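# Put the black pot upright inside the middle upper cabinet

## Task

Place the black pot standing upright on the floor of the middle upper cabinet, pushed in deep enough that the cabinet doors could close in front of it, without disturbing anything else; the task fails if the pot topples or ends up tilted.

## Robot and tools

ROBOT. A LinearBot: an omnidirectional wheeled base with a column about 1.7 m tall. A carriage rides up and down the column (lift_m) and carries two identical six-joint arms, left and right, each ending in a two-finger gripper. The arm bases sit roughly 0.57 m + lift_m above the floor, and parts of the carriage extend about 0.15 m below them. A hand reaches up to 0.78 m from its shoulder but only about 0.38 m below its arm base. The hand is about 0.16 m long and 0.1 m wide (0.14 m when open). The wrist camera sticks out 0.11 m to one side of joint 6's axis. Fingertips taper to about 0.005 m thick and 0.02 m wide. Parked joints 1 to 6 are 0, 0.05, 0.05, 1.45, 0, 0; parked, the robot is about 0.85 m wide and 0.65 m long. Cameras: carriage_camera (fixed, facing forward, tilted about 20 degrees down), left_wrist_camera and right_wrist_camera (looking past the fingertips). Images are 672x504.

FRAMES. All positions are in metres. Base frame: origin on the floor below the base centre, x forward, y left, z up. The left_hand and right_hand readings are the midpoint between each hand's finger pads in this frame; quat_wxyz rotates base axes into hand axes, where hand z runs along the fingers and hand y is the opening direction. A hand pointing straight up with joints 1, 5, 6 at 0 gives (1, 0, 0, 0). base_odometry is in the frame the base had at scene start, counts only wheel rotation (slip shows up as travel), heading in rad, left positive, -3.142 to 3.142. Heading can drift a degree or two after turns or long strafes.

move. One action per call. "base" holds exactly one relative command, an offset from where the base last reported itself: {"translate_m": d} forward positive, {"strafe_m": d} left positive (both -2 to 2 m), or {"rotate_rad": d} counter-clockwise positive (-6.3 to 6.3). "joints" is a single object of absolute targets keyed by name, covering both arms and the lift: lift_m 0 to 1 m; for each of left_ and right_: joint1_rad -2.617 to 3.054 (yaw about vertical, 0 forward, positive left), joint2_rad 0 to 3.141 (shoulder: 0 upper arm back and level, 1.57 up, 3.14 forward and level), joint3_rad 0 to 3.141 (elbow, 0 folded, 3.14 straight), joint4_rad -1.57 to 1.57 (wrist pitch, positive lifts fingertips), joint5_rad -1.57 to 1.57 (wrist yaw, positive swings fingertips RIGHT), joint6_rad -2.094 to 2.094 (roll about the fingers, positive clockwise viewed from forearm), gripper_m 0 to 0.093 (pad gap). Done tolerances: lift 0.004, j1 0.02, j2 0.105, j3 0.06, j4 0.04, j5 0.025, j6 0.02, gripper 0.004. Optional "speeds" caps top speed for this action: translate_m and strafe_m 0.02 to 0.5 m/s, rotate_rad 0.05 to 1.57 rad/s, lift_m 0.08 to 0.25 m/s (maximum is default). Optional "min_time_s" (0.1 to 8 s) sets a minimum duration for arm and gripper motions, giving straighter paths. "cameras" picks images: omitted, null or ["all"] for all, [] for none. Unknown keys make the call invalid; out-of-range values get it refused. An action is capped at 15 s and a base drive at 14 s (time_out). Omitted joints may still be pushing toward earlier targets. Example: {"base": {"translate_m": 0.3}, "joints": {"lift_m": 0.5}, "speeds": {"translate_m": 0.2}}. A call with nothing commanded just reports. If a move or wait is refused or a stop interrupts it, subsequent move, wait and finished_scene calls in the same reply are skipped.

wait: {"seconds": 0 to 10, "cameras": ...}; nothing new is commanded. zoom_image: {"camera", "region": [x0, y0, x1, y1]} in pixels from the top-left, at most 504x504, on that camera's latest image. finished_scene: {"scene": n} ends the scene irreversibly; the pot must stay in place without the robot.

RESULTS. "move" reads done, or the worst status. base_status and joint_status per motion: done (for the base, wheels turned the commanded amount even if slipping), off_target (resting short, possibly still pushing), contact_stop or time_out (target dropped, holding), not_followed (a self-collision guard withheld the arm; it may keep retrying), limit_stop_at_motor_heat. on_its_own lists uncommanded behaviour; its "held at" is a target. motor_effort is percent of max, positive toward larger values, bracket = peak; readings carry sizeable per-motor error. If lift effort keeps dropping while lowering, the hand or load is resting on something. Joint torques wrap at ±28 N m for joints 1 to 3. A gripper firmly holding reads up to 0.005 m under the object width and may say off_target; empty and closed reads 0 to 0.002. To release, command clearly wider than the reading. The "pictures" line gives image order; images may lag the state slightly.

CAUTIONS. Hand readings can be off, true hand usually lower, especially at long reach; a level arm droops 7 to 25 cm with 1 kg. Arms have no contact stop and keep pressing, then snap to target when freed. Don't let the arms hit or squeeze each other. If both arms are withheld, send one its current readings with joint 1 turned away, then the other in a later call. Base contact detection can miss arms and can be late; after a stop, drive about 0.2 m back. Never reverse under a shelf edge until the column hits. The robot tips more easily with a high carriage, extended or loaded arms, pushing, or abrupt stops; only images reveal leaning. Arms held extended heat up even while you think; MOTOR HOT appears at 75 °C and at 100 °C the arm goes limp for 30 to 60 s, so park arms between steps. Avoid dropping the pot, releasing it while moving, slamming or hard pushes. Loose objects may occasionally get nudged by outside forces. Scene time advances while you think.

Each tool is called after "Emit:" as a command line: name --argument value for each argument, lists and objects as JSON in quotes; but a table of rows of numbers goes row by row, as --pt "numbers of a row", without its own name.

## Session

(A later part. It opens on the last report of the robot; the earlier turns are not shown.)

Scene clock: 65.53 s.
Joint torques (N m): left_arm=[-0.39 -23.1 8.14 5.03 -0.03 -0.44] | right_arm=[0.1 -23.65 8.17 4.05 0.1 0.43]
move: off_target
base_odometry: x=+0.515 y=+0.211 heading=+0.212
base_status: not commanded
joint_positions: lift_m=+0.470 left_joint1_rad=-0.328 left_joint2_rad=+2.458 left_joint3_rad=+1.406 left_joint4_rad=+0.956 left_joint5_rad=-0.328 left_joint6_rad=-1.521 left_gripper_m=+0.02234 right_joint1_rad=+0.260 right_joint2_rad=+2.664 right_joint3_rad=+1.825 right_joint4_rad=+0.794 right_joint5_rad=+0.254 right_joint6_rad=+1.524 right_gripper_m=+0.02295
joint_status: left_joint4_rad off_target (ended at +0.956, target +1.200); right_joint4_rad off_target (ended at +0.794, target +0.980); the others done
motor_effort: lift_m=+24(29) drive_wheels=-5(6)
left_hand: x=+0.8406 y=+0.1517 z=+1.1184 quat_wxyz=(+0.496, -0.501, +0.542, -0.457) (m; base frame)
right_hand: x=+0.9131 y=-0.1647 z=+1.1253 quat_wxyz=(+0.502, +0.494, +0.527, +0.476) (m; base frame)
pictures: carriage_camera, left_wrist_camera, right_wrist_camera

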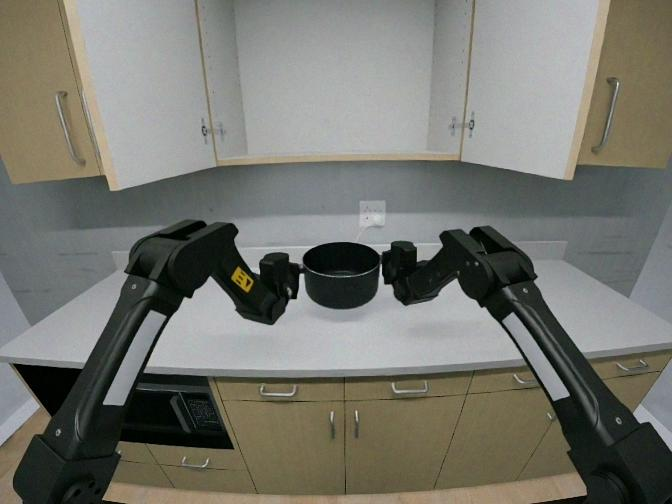

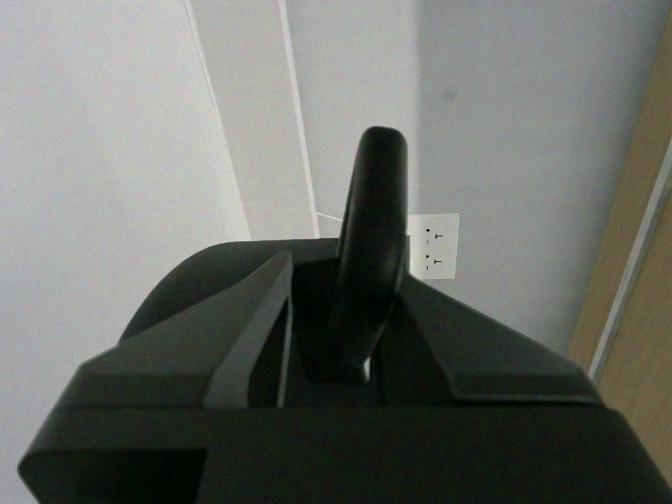

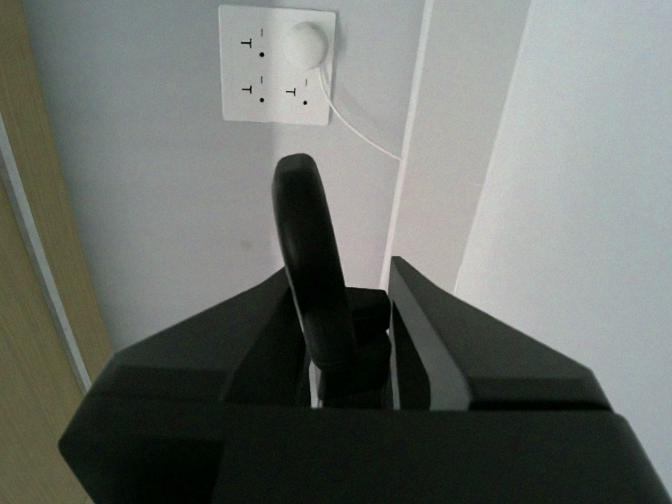

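Emit:
move --base '{"translate_m": -0.53}' --joints '{"lift_m": 0.62}' --speeds '{"translate_m": 0.3, "lift_m": 0.12}' --cameras '[]'

Emit:
move --joints '{"lift_m": 0.93}' --speeds '{"lift_m": 0.2}' --cameras '["carriage_camera", "left_wrist_camera"]'

Scene clock: 69.40 s.
Joint torques (N m): left_arm=[-0.36 -23.1 8.53 4.84 0.04 -0.5] | right_arm=[0.01 -23.54 8.24 3.89 0.1 0.49]
move: done
base_odometry: x=-0.004 y=+0.100 heading=+0.212
base_status: done
joint_positions: lift_m=+0.620 left_joint1_rad=-0.328 left_joint2_rad=+2.458 left_joint3_rad=+1.402 left_joint4_rad=+0.974 left_joint5_rad=-0.333 left_joint6_rad=-1.517 left_gripper_m=+0.02234 right_joint1_rad=+0.261 right_joint2_rad=+2.664 right_joint3_rad=+1.823 right_joint4_rad=+0.809 right_joint5_rad=+0.255 right_joint6_rad=+1.518 right_gripper_m=+0.02295
joint_status: all done
motor_effort: lift_m=+25(30) drive_wheels=-3(14)
left_hand: x=+0.8401 y=+0.1527 z=+1.2708 quat_wxyz=(+0.501, -0.499, +0.538, -0.459) (m; base frame)
right_hand: x=+0.9128 y=-0.1638 z=+1.2783 quat_wxyz=(+0.506, +0.491, +0.524, +0.479) (m; base frame)
pictures: none
No camera images: "cameras" was empty.

Scene clock: 71.57 s.
Joint torques (N m): left_arm=[-0.36 -23.05 8.84 4.77 0.03 -0.52] | right_arm=[-0.02 -23.58 8.39 3.87 0.1 0.5]
move: done
base_odometry: x=-0.004 y=+0.100 heading=+0.212
base_status: not commanded
joint_positions: lift_m=+0.930 left_joint1_rad=-0.328 left_joint2_rad=+2.458 left_joint3_rad=+1.398 left_joint4_rad=+0.979 left_joint5_rad=-0.333 left_joint6_rad=-1.515 left_gripper_m=+0.02234 right_joint1_rad=+0.261 right_joint2_rad=+2.664 right_joint3_rad=+1.821 right_joint4_rad=+0.812 right_joint5_rad=+0.255 right_joint6_rad=+1.517 right_gripper_m=+0.02295
joint_status: all done
motor_effort: lift_m=+24(30) drive_wheels=-3(4)
left_hand: x=+0.8395 y=+0.1529 z=+1.5804 quat_wxyz=(+0.501, -0.499, +0.538, -0.459) (m; base frame)
right_hand: x=+0.9124 y=-0.1639 z=+1.5878 quat_wxyz=(+0.506, +0.490, +0.524, +0.478) (m; base frame)
pictures: carriage_camera, left_wrist_camera

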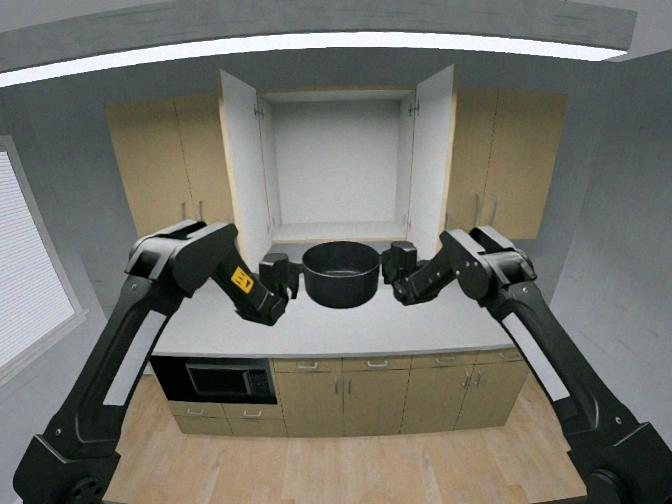

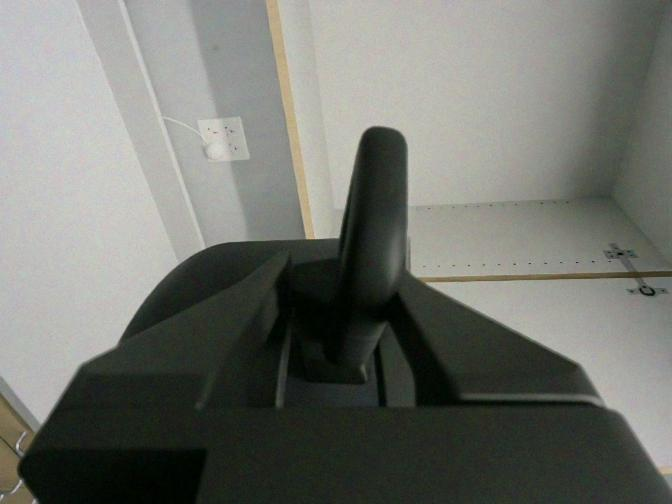

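Emit:
move --base '{"translate_m": 0.5}' --speeds '{"translate_m": 0.3}' --cameras '["carriage_camera", "left_wrist_camera", "right_wrist_camera"]'

Emit:
zoom_image --camera "carriage_camera" --region '[220, 160, 460, 340]'

Scene clock: 75.93 s.
Joint torques (N m): left_arm=[-0.35 -23.1 8.8 4.84 0.04 -0.51] | right_arm=[-0.1 -23.66 8.42 3.88 0.1 0.51]
move: done
base_odometry: x=+0.485 y=+0.206 heading=+0.213
base_status: done
joint_positions: lift_m=+0.930 left_joint1_rad=-0.328 left_joint2_rad=+2.458 left_joint3_rad=+1.398 left_joint4_rad=+0.975 left_joint5_rad=-0.334 left_joint6_rad=-1.515 left_gripper_m=+0.02234 right_joint1_rad=+0.263 right_joint2_rad=+2.664 right_joint3_rad=+1.821 right_joint4_rad=+0.808 right_joint5_rad=+0.255 right_joint6_rad=+1.517 right_gripper_m=+0.02295
joint_status: not commanded
motor_effort: lift_m=+24(25) drive_wheels=-6(13)
left_hand: x=+0.8394 y=+0.1531 z=+1.5795 quat_wxyz=(+0.501, -0.499, +0.539, -0.457) (m; base frame)
right_hand: x=+0.9122 y=-0.1631 z=+1.5868 quat_wxyz=(+0.505, +0.491, +0.526, +0.478) (m; base frame)
pictures: carriage_camera, left_wrist_camera, right_wrist_camera

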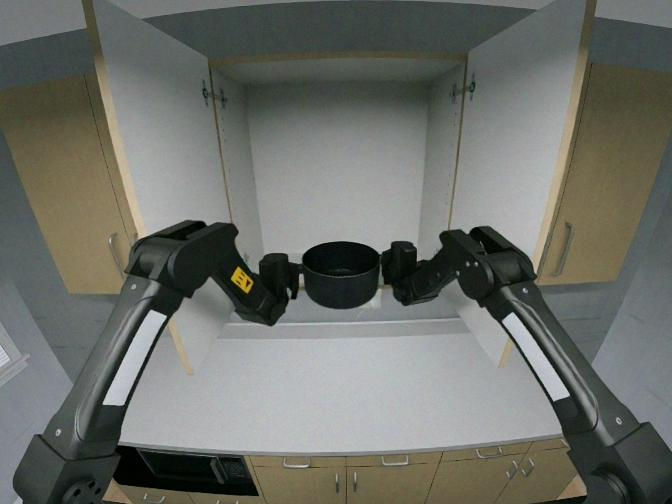

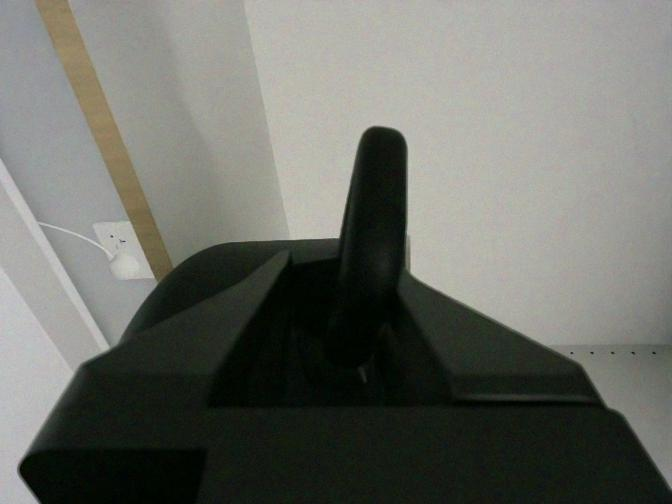

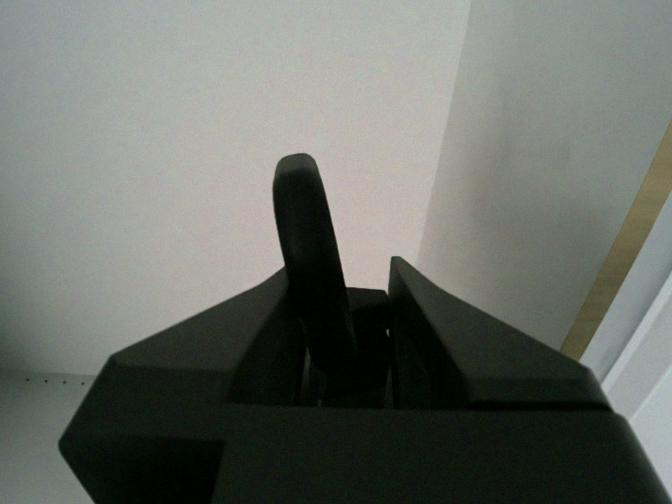

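Scaled by 2.100 from the camera's 672x504 image, which has a finer 960x720 frame.

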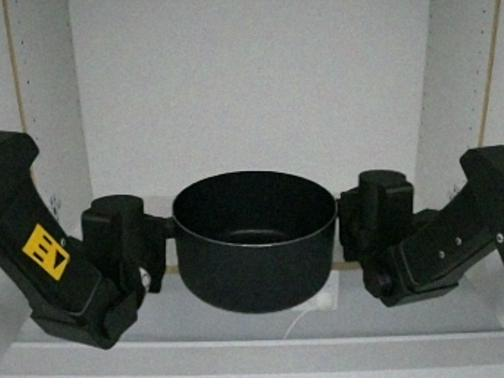

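Emit:
move --base '{"translate_m": 0.262}' --speeds '{"translate_m": 0.2}' --cameras '["carriage_camera", "right_wrist_camera"]'

Emit:
zoom_image --camera "carriage_camera" --region '[220, 200, 460, 360]'

Scene clock: 81.33 s.
Joint torques (N m): left_arm=[-0.43 -23.15 8.81 4.84 0.01 -0.5] | right_arm=[-0.05 -23.57 8.5 3.89 0.11 0.51]
move: done
base_odometry: x=+0.741 y=+0.261 heading=+0.214
base_status: done
joint_positions: lift_m=+0.930 left_joint1_rad=-0.328 left_joint2_rad=+2.458 left_joint3_rad=+1.398 left_joint4_rad=+0.975 left_joint5_rad=-0.334 left_joint6_rad=-1.515 left_gripper_m=+0.02234 right_joint1_rad=+0.263 right_joint2_rad=+2.664 right_joint3_rad=+1.821 right_joint4_rad=+0.808 right_joint5_rad=+0.255 right_joint6_rad=+1.517 right_gripper_m=+0.02295
joint_status: not commanded
motor_effort: lift_m=+25(25) drive_wheels=-6(11)
left_hand: x=+0.8394 y=+0.1531 z=+1.5795 quat_wxyz=(+0.501, -0.499, +0.539, -0.457) (m; base frame)
right_hand: x=+0.9122 y=-0.1631 z=+1.5868 quat_wxyz=(+0.505, +0.491, +0.526, +0.478) (m; base frame)
pictures: carriage_camera, right_wrist_camera

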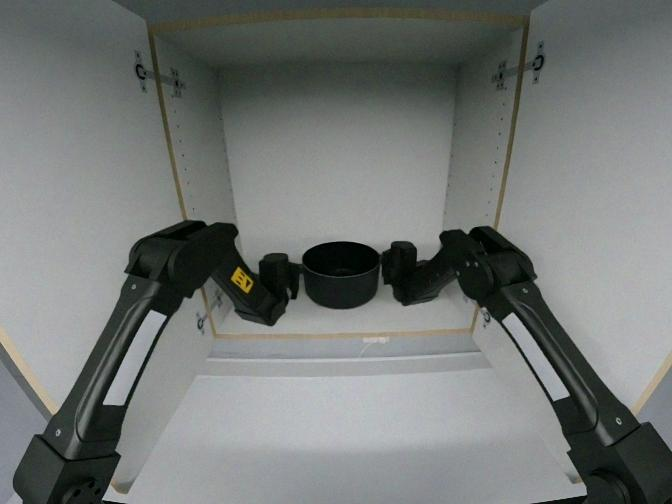

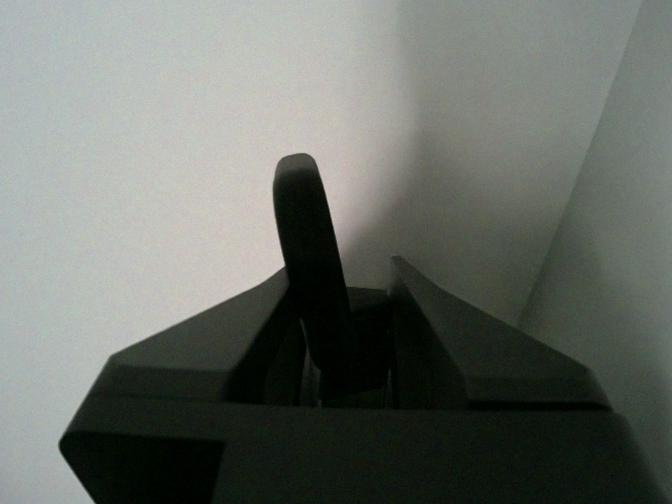

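Scaled by 2.100 from the camera's 672x504 image, which has a finer 960x720 frame.

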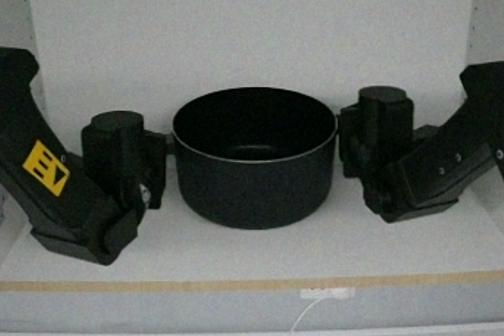

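Emit:
move --base '{"translate_m": 0.03}' --joints '{"lift_m": 0.885}' --speeds '{"translate_m": 0.06, "lift_m": 0.1}' --cameras '["carriage_camera"]'

Emit:
zoom_image --camera "carriage_camera" --region '[220, 200, 460, 360]'

Scene clock: 84.00 s.
Joint torques (N m): left_arm=[-0.39 -23.02 8.81 4.47 0.03 -0.57] | right_arm=[-0.05 -23.61 8.39 3.47 0.09 0.66]
move: done
base_odometry: x=+0.770 y=+0.268 heading=+0.215
base_status: done
joint_positions: lift_m=+0.885 left_joint1_rad=-0.328 left_joint2_rad=+2.458 left_joint3_rad=+1.398 left_joint4_rad=+1.005 left_joint5_rad=-0.334 left_joint6_rad=-1.509 left_gripper_m=+0.02234 right_joint1_rad=+0.263 right_joint2_rad=+2.664 right_joint3_rad=+1.821 right_joint4_rad=+0.846 right_joint5_rad=+0.256 right_joint6_rad=+1.503 right_gripper_m=+0.02295
joint_status: all done
motor_effort: lift_m=+21(21) drive_wheels=-6(10)
left_hand: x=+0.8399 y=+0.1529 z=+1.5421 quat_wxyz=(+0.507, -0.494, +0.531, -0.465) (m; base frame)
right_hand: x=+0.9124 y=-0.1632 z=+1.5519 quat_wxyz=(+0.515, +0.481, +0.517, +0.485) (m; base frame)
pictures: carriage_camera

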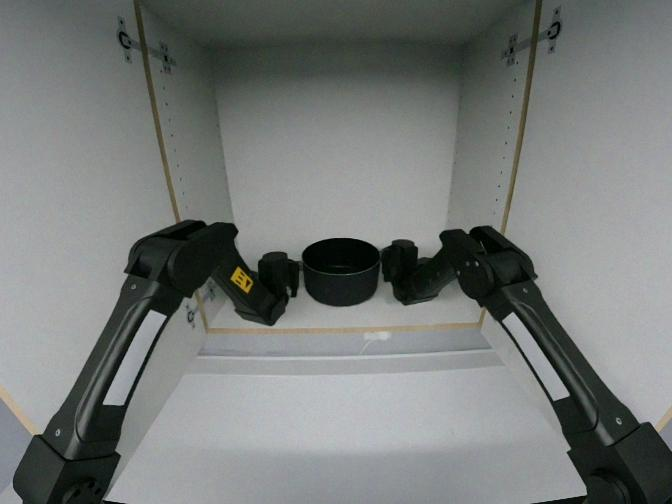

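Scaled by 2.100 from the camera's 672x504 image, which has a finer 960x720 frame.

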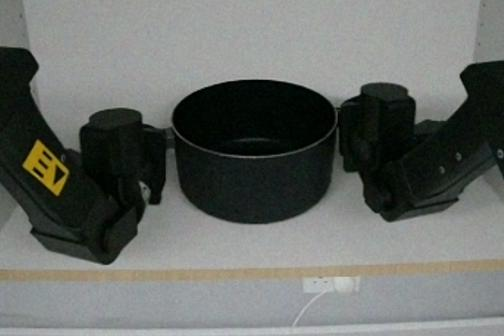

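Emit:
move --joints '{"lift_m": 0.855}' --speeds '{"lift_m": 0.08}' --cameras '[]'

Emit:
move --joints '{"lift_m": 0.84}' --speeds '{"lift_m": 0.08}' --cameras '["carriage_camera"]'

Emit:
zoom_image --camera "carriage_camera" --region '[220, 200, 460, 360]'

Scene clock: 88.60 s.
Joint torques (N m): left_arm=[-0.4 -21 8.94 3.72 0.1 -0.84] | right_arm=[-0.12 -20.29 8.54 2.84 0.04 0.98]
move: done
base_odometry: x=+0.770 y=+0.268 heading=+0.214
base_status: not commanded
joint_positions: lift_m=+0.855 left_joint1_rad=-0.328 left_joint2_rad=+2.438 left_joint3_rad=+1.398 left_joint4_rad=+1.070 left_joint5_rad=-0.335 left_joint6_rad=-1.484 left_gripper_m=+0.02244 right_joint1_rad=+0.263 right_joint2_rad=+2.632 right_joint3_rad=+1.821 right_joint4_rad=+0.901 right_joint5_rad=+0.256 right_joint6_rad=+1.474 right_gripper_m=+0.02298
joint_status: all done
on_its_own: left_joint4_rad moved +0.066 toward your old target +1.200; right_joint4_rad moved +0.056 toward your old target +0.980
motor_effort: lift_m=+20(20) drive_wheels=+2(7)
left_hand: x=+0.8404 y=+0.1531 z=+1.5401 quat_wxyz=(+0.528, -0.476, +0.509, -0.485) (m; base frame)
right_hand: x=+0.9119 y=-0.1633 z=+1.5567 quat_wxyz=(+0.539, +0.459, +0.497, +0.503) (m; base frame)
pictures: none
No camera images: "cameras" was empty.

Scene clock: 89.17 s.
Joint torques (N m): left_arm=[-0.42 -18.92 8.96 3.6 0.09 -0.97] | right_arm=[-0.06 -18.54 8.58 2.68 0.07 1.1]
move: done
base_odometry: x=+0.770 y=+0.268 heading=+0.214
base_status: not commanded
joint_positions: lift_m=+0.840 left_joint1_rad=-0.328 left_joint2_rad=+2.418 left_joint3_rad=+1.398 left_joint4_rad=+1.080 left_joint5_rad=-0.335 left_joint6_rad=-1.475 left_gripper_m=+0.02295 right_joint1_rad=+0.263 right_joint2_rad=+2.615 right_joint3_rad=+1.821 right_joint4_rad=+0.915 right_joint5_rad=+0.253 right_joint6_rad=+1.466 right_gripper_m=+0.02324
joint_status: all done
motor_effort: lift_m=+19(20) drive_wheels=+3(3)
left_hand: x=+0.8402 y=+0.1531 z=+1.5396 quat_wxyz=(+0.535, -0.469, +0.502, -0.492) (m; base frame)
right_hand: x=+0.9112 y=-0.1629 z=+1.5569 quat_wxyz=(+0.546, +0.450, +0.489, +0.510) (m; base frame)
pictures: carriage_camera

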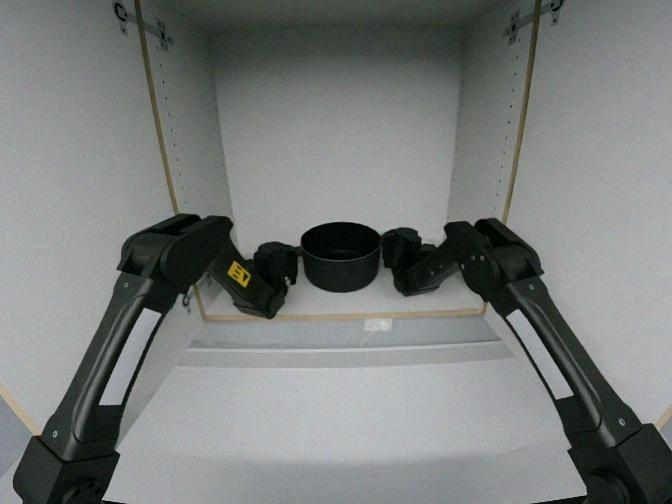

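Scaled by 2.100 from the camera's 672x504 image, which has a finer 960x720 frame.

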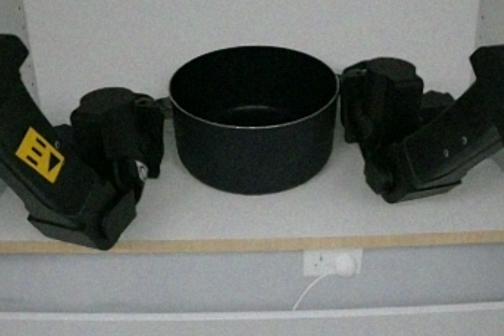

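Emit:
move --joints '{"left_joint4_rad": 0.99, "right_joint4_rad": 0.78}' --min_time_s 1.5 --cameras '["carriage_camera"]'

Emit:
zoom_image --camera "carriage_camera" --region '[220, 200, 460, 360]'

Scene clock: 94.17 s.
Joint torques (N m): left_arm=[-0.4 -17.01 8.62 2.09 0.14 -0.78] | right_arm=[-0.09 -16.92 8.09 1.38 0.1 1.03]
move: off_target
MOTOR HOT: joint 2 (shoulder) of the left arm reports 76 °C; the controller stops that arm at 100 °C. To cool a motor, set the load down, stop pushing, or move to a pose that needs little force.
base_odometry: x=+0.770 y=+0.268 heading=+0.214
base_status: not commanded
joint_positions: lift_m=+0.840 left_joint1_rad=-0.328 left_joint2_rad=+2.399 left_joint3_rad=+1.403 left_joint4_rad=+1.007 left_joint5_rad=-0.342 left_joint6_rad=-1.491 left_gripper_m=+0.02297 right_joint1_rad=+0.263 right_joint2_rad=+2.599 right_joint3_rad=+1.828 right_joint4_rad=+0.837 right_joint5_rad=+0.253 right_joint6_rad=+1.471 right_gripper_m=+0.02324
joint_status: right_joint4_rad off_target (ended at +0.837, target +0.780); the others done
motor_effort: lift_m=+19(19) drive_wheels=+2(4)
left_hand: x=+0.8414 y=+0.1539 z=+1.5361 quat_wxyz=(+0.525, -0.482, +0.513, -0.479) (m; base frame)
right_hand: x=+0.9132 y=-0.1624 z=+1.5526 quat_wxyz=(+0.535, +0.461, +0.506, +0.496) (m; base frame)
pictures: carriage_camera

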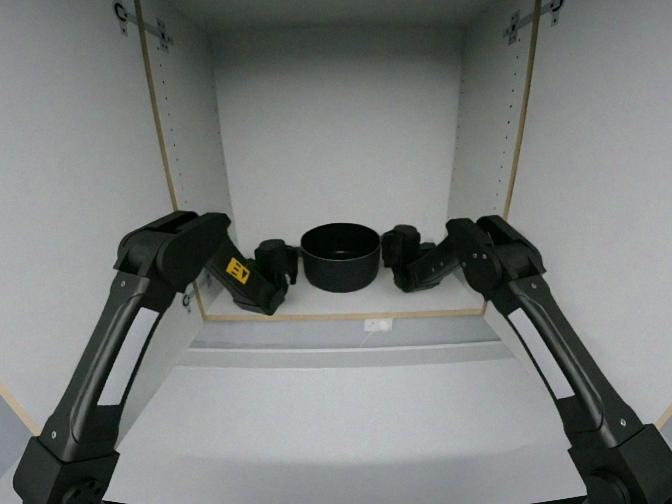

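Scaled by 2.100 from the camera's 672x504 image, which has a finer 960x720 frame.

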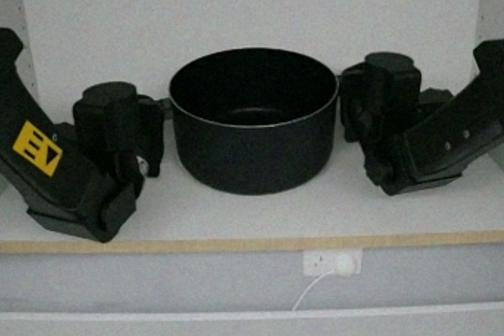

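Emit:
move --joints '{"left_joint2_rad": 2.40, "right_joint2_rad": 2.60, "left_joint4_rad": 0.97, "right_joint4_rad": 0.75}' --min_time_s 0.8 --cameras '[]'

Emit:
move --joints '{"left_gripper_m": 0.04, "right_gripper_m": 0.04}' --min_time_s 1.0 --cameras '["carriage_camera"]'

Emit:
zoom_image --camera "carriage_camera" --region '[220, 200, 460, 360]'

Scene clock: 100.87 s.
Joint torques (N m): left_arm=[-0.35 -15.5 8.46 1.92 0.14 -0.76] | right_arm=[-0.08 -15.6 7.94 1.16 0.07 1]
move: off_target
MOTOR HOT: still on. Joint 2 (shoulder) of the left arm reports 75 °C.
base_odometry: x=+0.770 y=+0.268 heading=+0.214
base_status: not commanded
joint_positions: lift_m=+0.840 left_joint1_rad=-0.328 left_joint2_rad=+2.399 left_joint3_rad=+1.405 left_joint4_rad=+1.000 left_joint5_rad=-0.342 left_joint6_rad=-1.491 left_gripper_m=+0.02297 right_joint1_rad=+0.263 right_joint2_rad=+2.599 right_joint3_rad=+1.831 right_joint4_rad=+0.825 right_joint5_rad=+0.253 right_joint6_rad=+1.472 right_gripper_m=+0.02324
joint_status: right_joint4_rad off_target (ended at +0.825, target +0.750); the others done
motor_effort: lift_m=+19(19) drive_wheels=+3(4)
left_hand: x=+0.8417 y=+0.1538 z=+1.5353 quat_wxyz=(+0.524, -0.483, +0.514, -0.478) (m; base frame)
right_hand: x=+0.9138 y=-0.1623 z=+1.5513 quat_wxyz=(+0.533, +0.463, +0.508, +0.494) (m; base frame)
pictures: none
No camera images: "cameras" was empty.

Scene clock: 102.17 s.
Joint torques (N m): left_arm=[-0.35 -15.54 7.32 2.25 0.08 -0.01] | right_arm=[-0.05 -15.9 7.39 1.98 0.11 0.08]
move: done
MOTOR HOT: still on. Joint 2 (shoulder) of the left arm reports 75 °C.
base_odometry: x=+0.770 y=+0.268 heading=+0.214
base_status: not commanded
joint_positions: lift_m=+0.840 left_joint1_rad=-0.328 left_joint2_rad=+2.399 left_joint3_rad=+1.417 left_joint4_rad=+0.974 left_joint5_rad=-0.334 left_joint6_rad=-1.559 left_gripper_m=+0.03991 right_joint1_rad=+0.263 right_joint2_rad=+2.601 right_joint3_rad=+1.838 right_joint4_rad=+0.752 right_joint5_rad=+0.253 right_joint6_rad=+1.557 right_gripper_m=+0.03991
joint_status: all done
on_its_own: right_joint4_rad moved -0.073 to your old target +0.750
motor_effort: lift_m=+19(19) drive_wheels=+0(6)
left_hand: x=+0.8437 y=+0.1517 z=+1.5342 quat_wxyz=(+0.503, -0.500, +0.504, -0.493) (m; base frame)
right_hand: x=+0.9150 y=-0.1619 z=+1.5354 quat_wxyz=(+0.499, +0.496, +0.509, +0.496) (m; base frame)
pictures: carriage_camera

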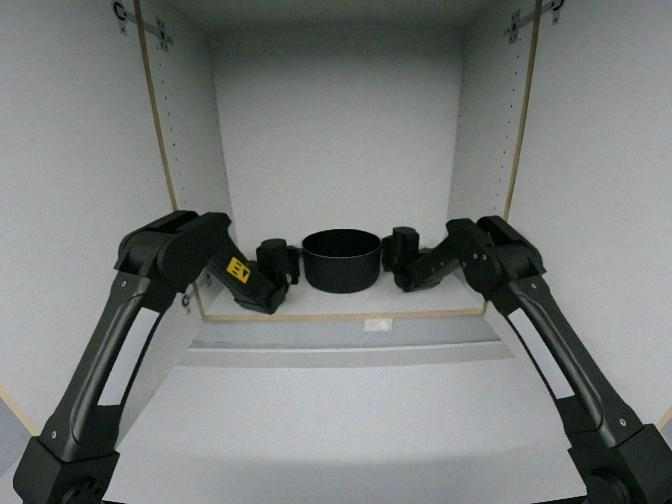

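Scaled by 2.100 from the camera's 672x504 image, which has a finer 960x720 frame.

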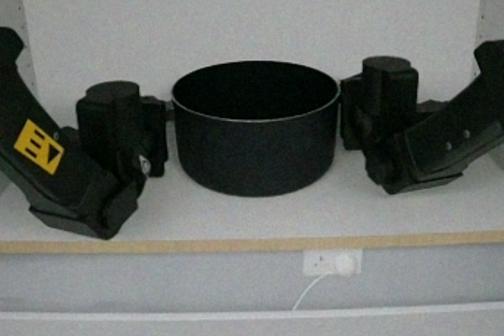

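Emit:
move --joints '{"left_gripper_m": 0.093, "right_gripper_m": 0.093}' --min_time_s 1.0 --cameras '["left_wrist_camera", "right_wrist_camera"]'

Emit:
move --base '{"translate_m": -0.12}' --speeds '{"translate_m": 0.12}' --cameras '["carriage_camera"]'

Emit:
zoom_image --camera "carriage_camera" --region '[220, 180, 460, 340]'

Scene clock: 104.23 s.
Joint torques (N m): left_arm=[-0.36 -15.54 7.35 2.26 0.07 -0.03] | right_arm=[-0.05 -15.95 7.36 2.03 0.13 0.06]
move: done
MOTOR HOT: still on. Joint 2 (shoulder) of the left arm reports 74 °C.
base_odometry: x=+0.770 y=+0.268 heading=+0.214
base_status: not commanded
joint_positions: lift_m=+0.840 left_joint1_rad=-0.328 left_joint2_rad=+2.399 left_joint3_rad=+1.417 left_joint4_rad=+0.974 left_joint5_rad=-0.334 left_joint6_rad=-1.559 left_gripper_m=+0.09288 right_joint1_rad=+0.263 right_joint2_rad=+2.601 right_joint3_rad=+1.838 right_joint4_rad=+0.747 right_joint5_rad=+0.253 right_joint6_rad=+1.557 right_gripper_m=+0.09288
joint_status: all done
motor_effort: lift_m=+19(19) drive_wheels=+1(2)
left_hand: x=+0.8437 y=+0.1517 z=+1.5342 quat_wxyz=(+0.503, -0.500, +0.504, -0.493) (m; base frame)
right_hand: x=+0.9150 y=-0.1619 z=+1.5343 quat_wxyz=(+0.498, +0.497, +0.510, +0.494) (m; base frame)
pictures: left_wrist_camera, right_wrist_camera

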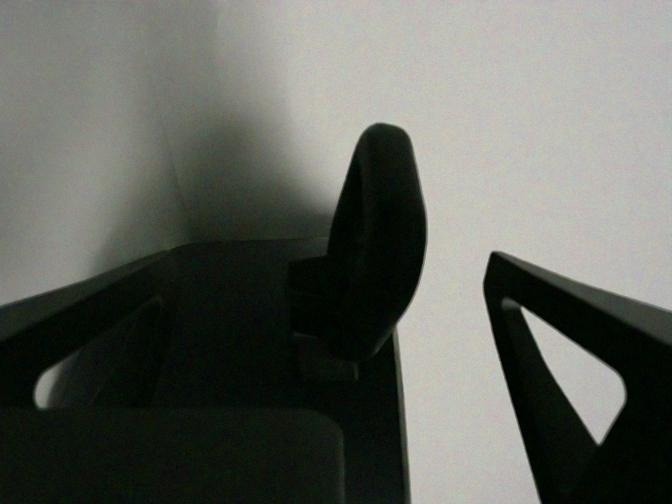

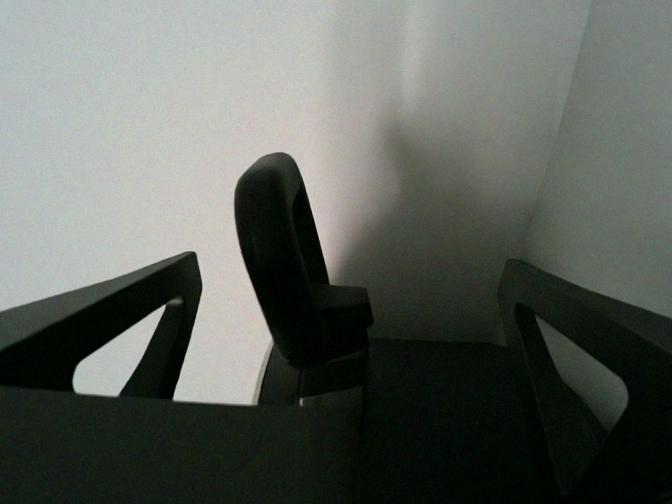

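Scene clock: 106.03 s.
Joint torques (N m): left_arm=[-0.34 -15.57 7.36 2.25 0.05 -0.02] | right_arm=[-0.06 -15.94 7.41 2.09 0.11 0.06]
move: done
MOTOR HOT: still on. Joint 2 (shoulder) of the left arm reports 74 °C.
base_odometry: x=+0.653 y=+0.243 heading=+0.214
base_status: done
joint_positions: lift_m=+0.840 left_joint1_rad=-0.328 left_joint2_rad=+2.399 left_joint3_rad=+1.417 left_joint4_rad=+0.972 left_joint5_rad=-0.334 left_joint6_rad=-1.559 left_gripper_m=+0.09288 right_joint1_rad=+0.263 right_joint2_rad=+2.601 right_joint3_rad=+1.838 right_joint4_rad=+0.744 right_joint5_rad=+0.253 right_joint6_rad=+1.557 right_gripper_m=+0.09288
joint_status: not commanded
motor_effort: lift_m=+20(20) drive_wheels=-7(14)
left_hand: x=+0.8437 y=+0.1517 z=+1.5339 quat_wxyz=(+0.503, -0.500, +0.504, -0.492) (m; base frame)
right_hand: x=+0.9149 y=-0.1617 z=+1.5333 quat_wxyz=(+0.497, +0.497, +0.512, +0.493) (m; base frame)
pictures: carriage_camera

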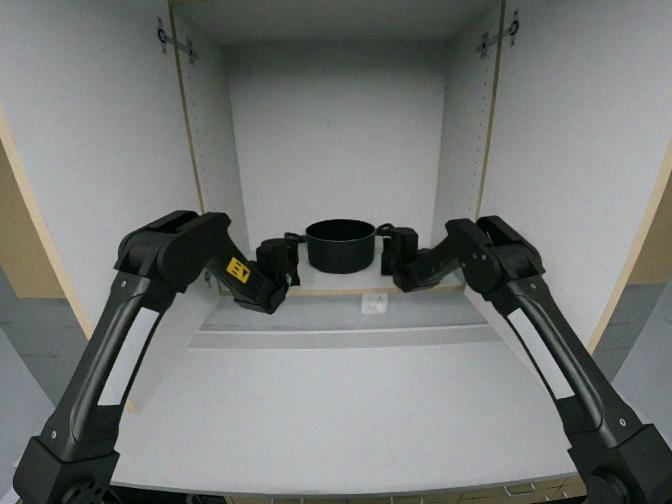

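Scaled by 2.100 from the camera's 672x504 image, which has a finer 960x720 frame.

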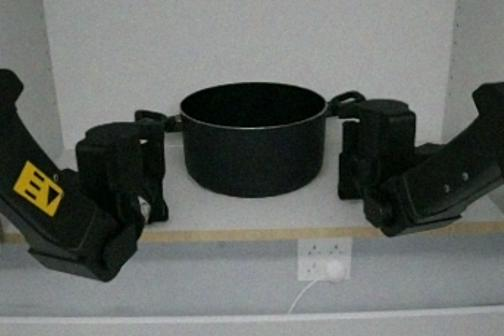

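Emit:
move --base '{"translate_m": -0.55}' --speeds '{"translate_m": 0.3}' --cameras '[]'

Emit:
move --joints '{"left_joint1_rad": 0, "left_joint2_rad": 0.05, "left_joint3_rad": 0.05, "left_joint4_rad": 1.45, "left_joint5_rad": 0, "right_joint1_rad": 0, "right_joint2_rad": 0.05, "right_joint3_rad": 0.05, "right_joint4_rad": 1.45, "right_joint5_rad": 0, "lift_m": 0.75}' --min_time_s 2.5 --speeds '{"lift_m": 0.1}' --cameras '["carriage_camera"]'

Emit:
zoom_image --camera "carriage_camera" --region '[240, 150, 440, 300]'

Scene clock: 111.00 s.
Joint torques (N m): left_arm=[-0.27 -15.5 7.36 2.29 0.07 -0.02] | right_arm=[-0.12 -15.88 7.42 2.09 0.14 0.06]
move: done
MOTOR HOT: still on. Joint 2 (shoulder) of the left arm reports 73 °C.
base_odometry: x=+0.116 y=+0.126 heading=+0.215
base_status: done
joint_positions: lift_m=+0.840 left_joint1_rad=-0.328 left_joint2_rad=+2.399 left_joint3_rad=+1.417 left_joint4_rad=+0.971 left_joint5_rad=-0.334 left_joint6_rad=-1.559 left_gripper_m=+0.09288 right_joint1_rad=+0.263 right_joint2_rad=+2.601 right_joint3_rad=+1.838 right_joint4_rad=+0.741 right_joint5_rad=+0.253 right_joint6_rad=+1.557 right_gripper_m=+0.09288
joint_status: not commanded
motor_effort: lift_m=+20(20) drive_wheels=-3(10)
left_hand: x=+0.8436 y=+0.1515 z=+1.5335 quat_wxyz=(+0.503, -0.500, +0.505, -0.492) (m; base frame)
right_hand: x=+0.9149 y=-0.1614 z=+1.5328 quat_wxyz=(+0.497, +0.498, +0.513, +0.493) (m; base frame)
pictures: none
No camera images: "cameras" was empty.

Scene clock: 113.80 s.
Joint torques (N m): left_arm=[0.57 3.54 4.72 0.13 0.23 -0.08] | right_arm=[-0.58 3.7 4.37 -0.03 -0.31 0.13]
move: done
MOTOR HOT: cleared for the motors of the left arm.
base_odometry: x=+0.116 y=+0.126 heading=+0.215
base_status: not commanded
joint_positions: lift_m=+0.750 left_joint1_rad=-0.007 left_joint2_rad=+0.056 left_joint3_rad=+0.055 left_joint4_rad=+1.434 left_joint5_rad=-0.014 left_joint6_rad=-1.560 left_gripper_m=+0.09289 right_joint1_rad=+0.005 right_joint2_rad=+0.054 right_joint3_rad=+0.057 right_joint4_rad=+1.439 right_joint5_rad=+0.016 right_joint6_rad=+1.558 right_gripper_m=+0.09289
joint_status: all done
motor_effort: lift_m=+21(21) drive_wheels=-3(5)
left_hand: x=+0.2576 y=+0.3057 z=+1.7561 quat_wxyz=(+0.707, -0.053, +0.044, -0.704) (m; base frame)
right_hand: x=+0.2554 y=-0.3060 z=+1.7566 quat_wxyz=(+0.708, +0.051, +0.040, +0.703) (m; base frame)
pictures: carriage_camera

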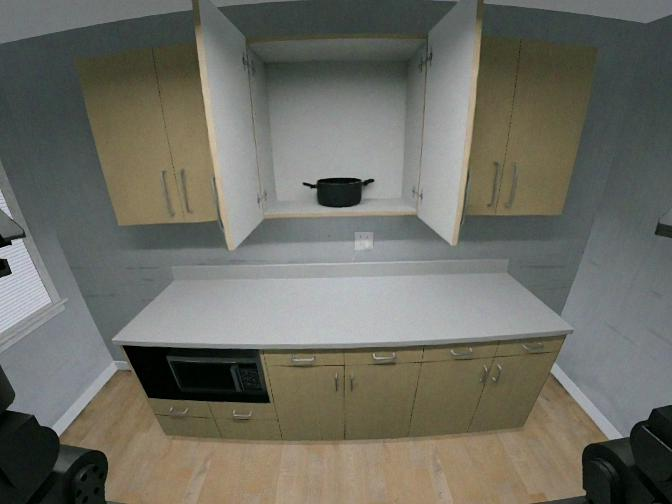

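Scaled by 2.520 from the camera's 672x504 image, which has a finer 960x720 frame.

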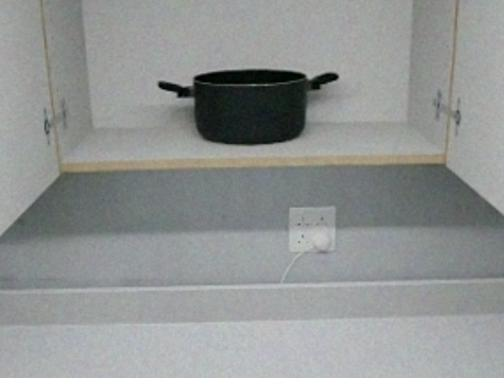

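Emit:
finished_scene --scene 2 --done true

The scene is finished: the task was done.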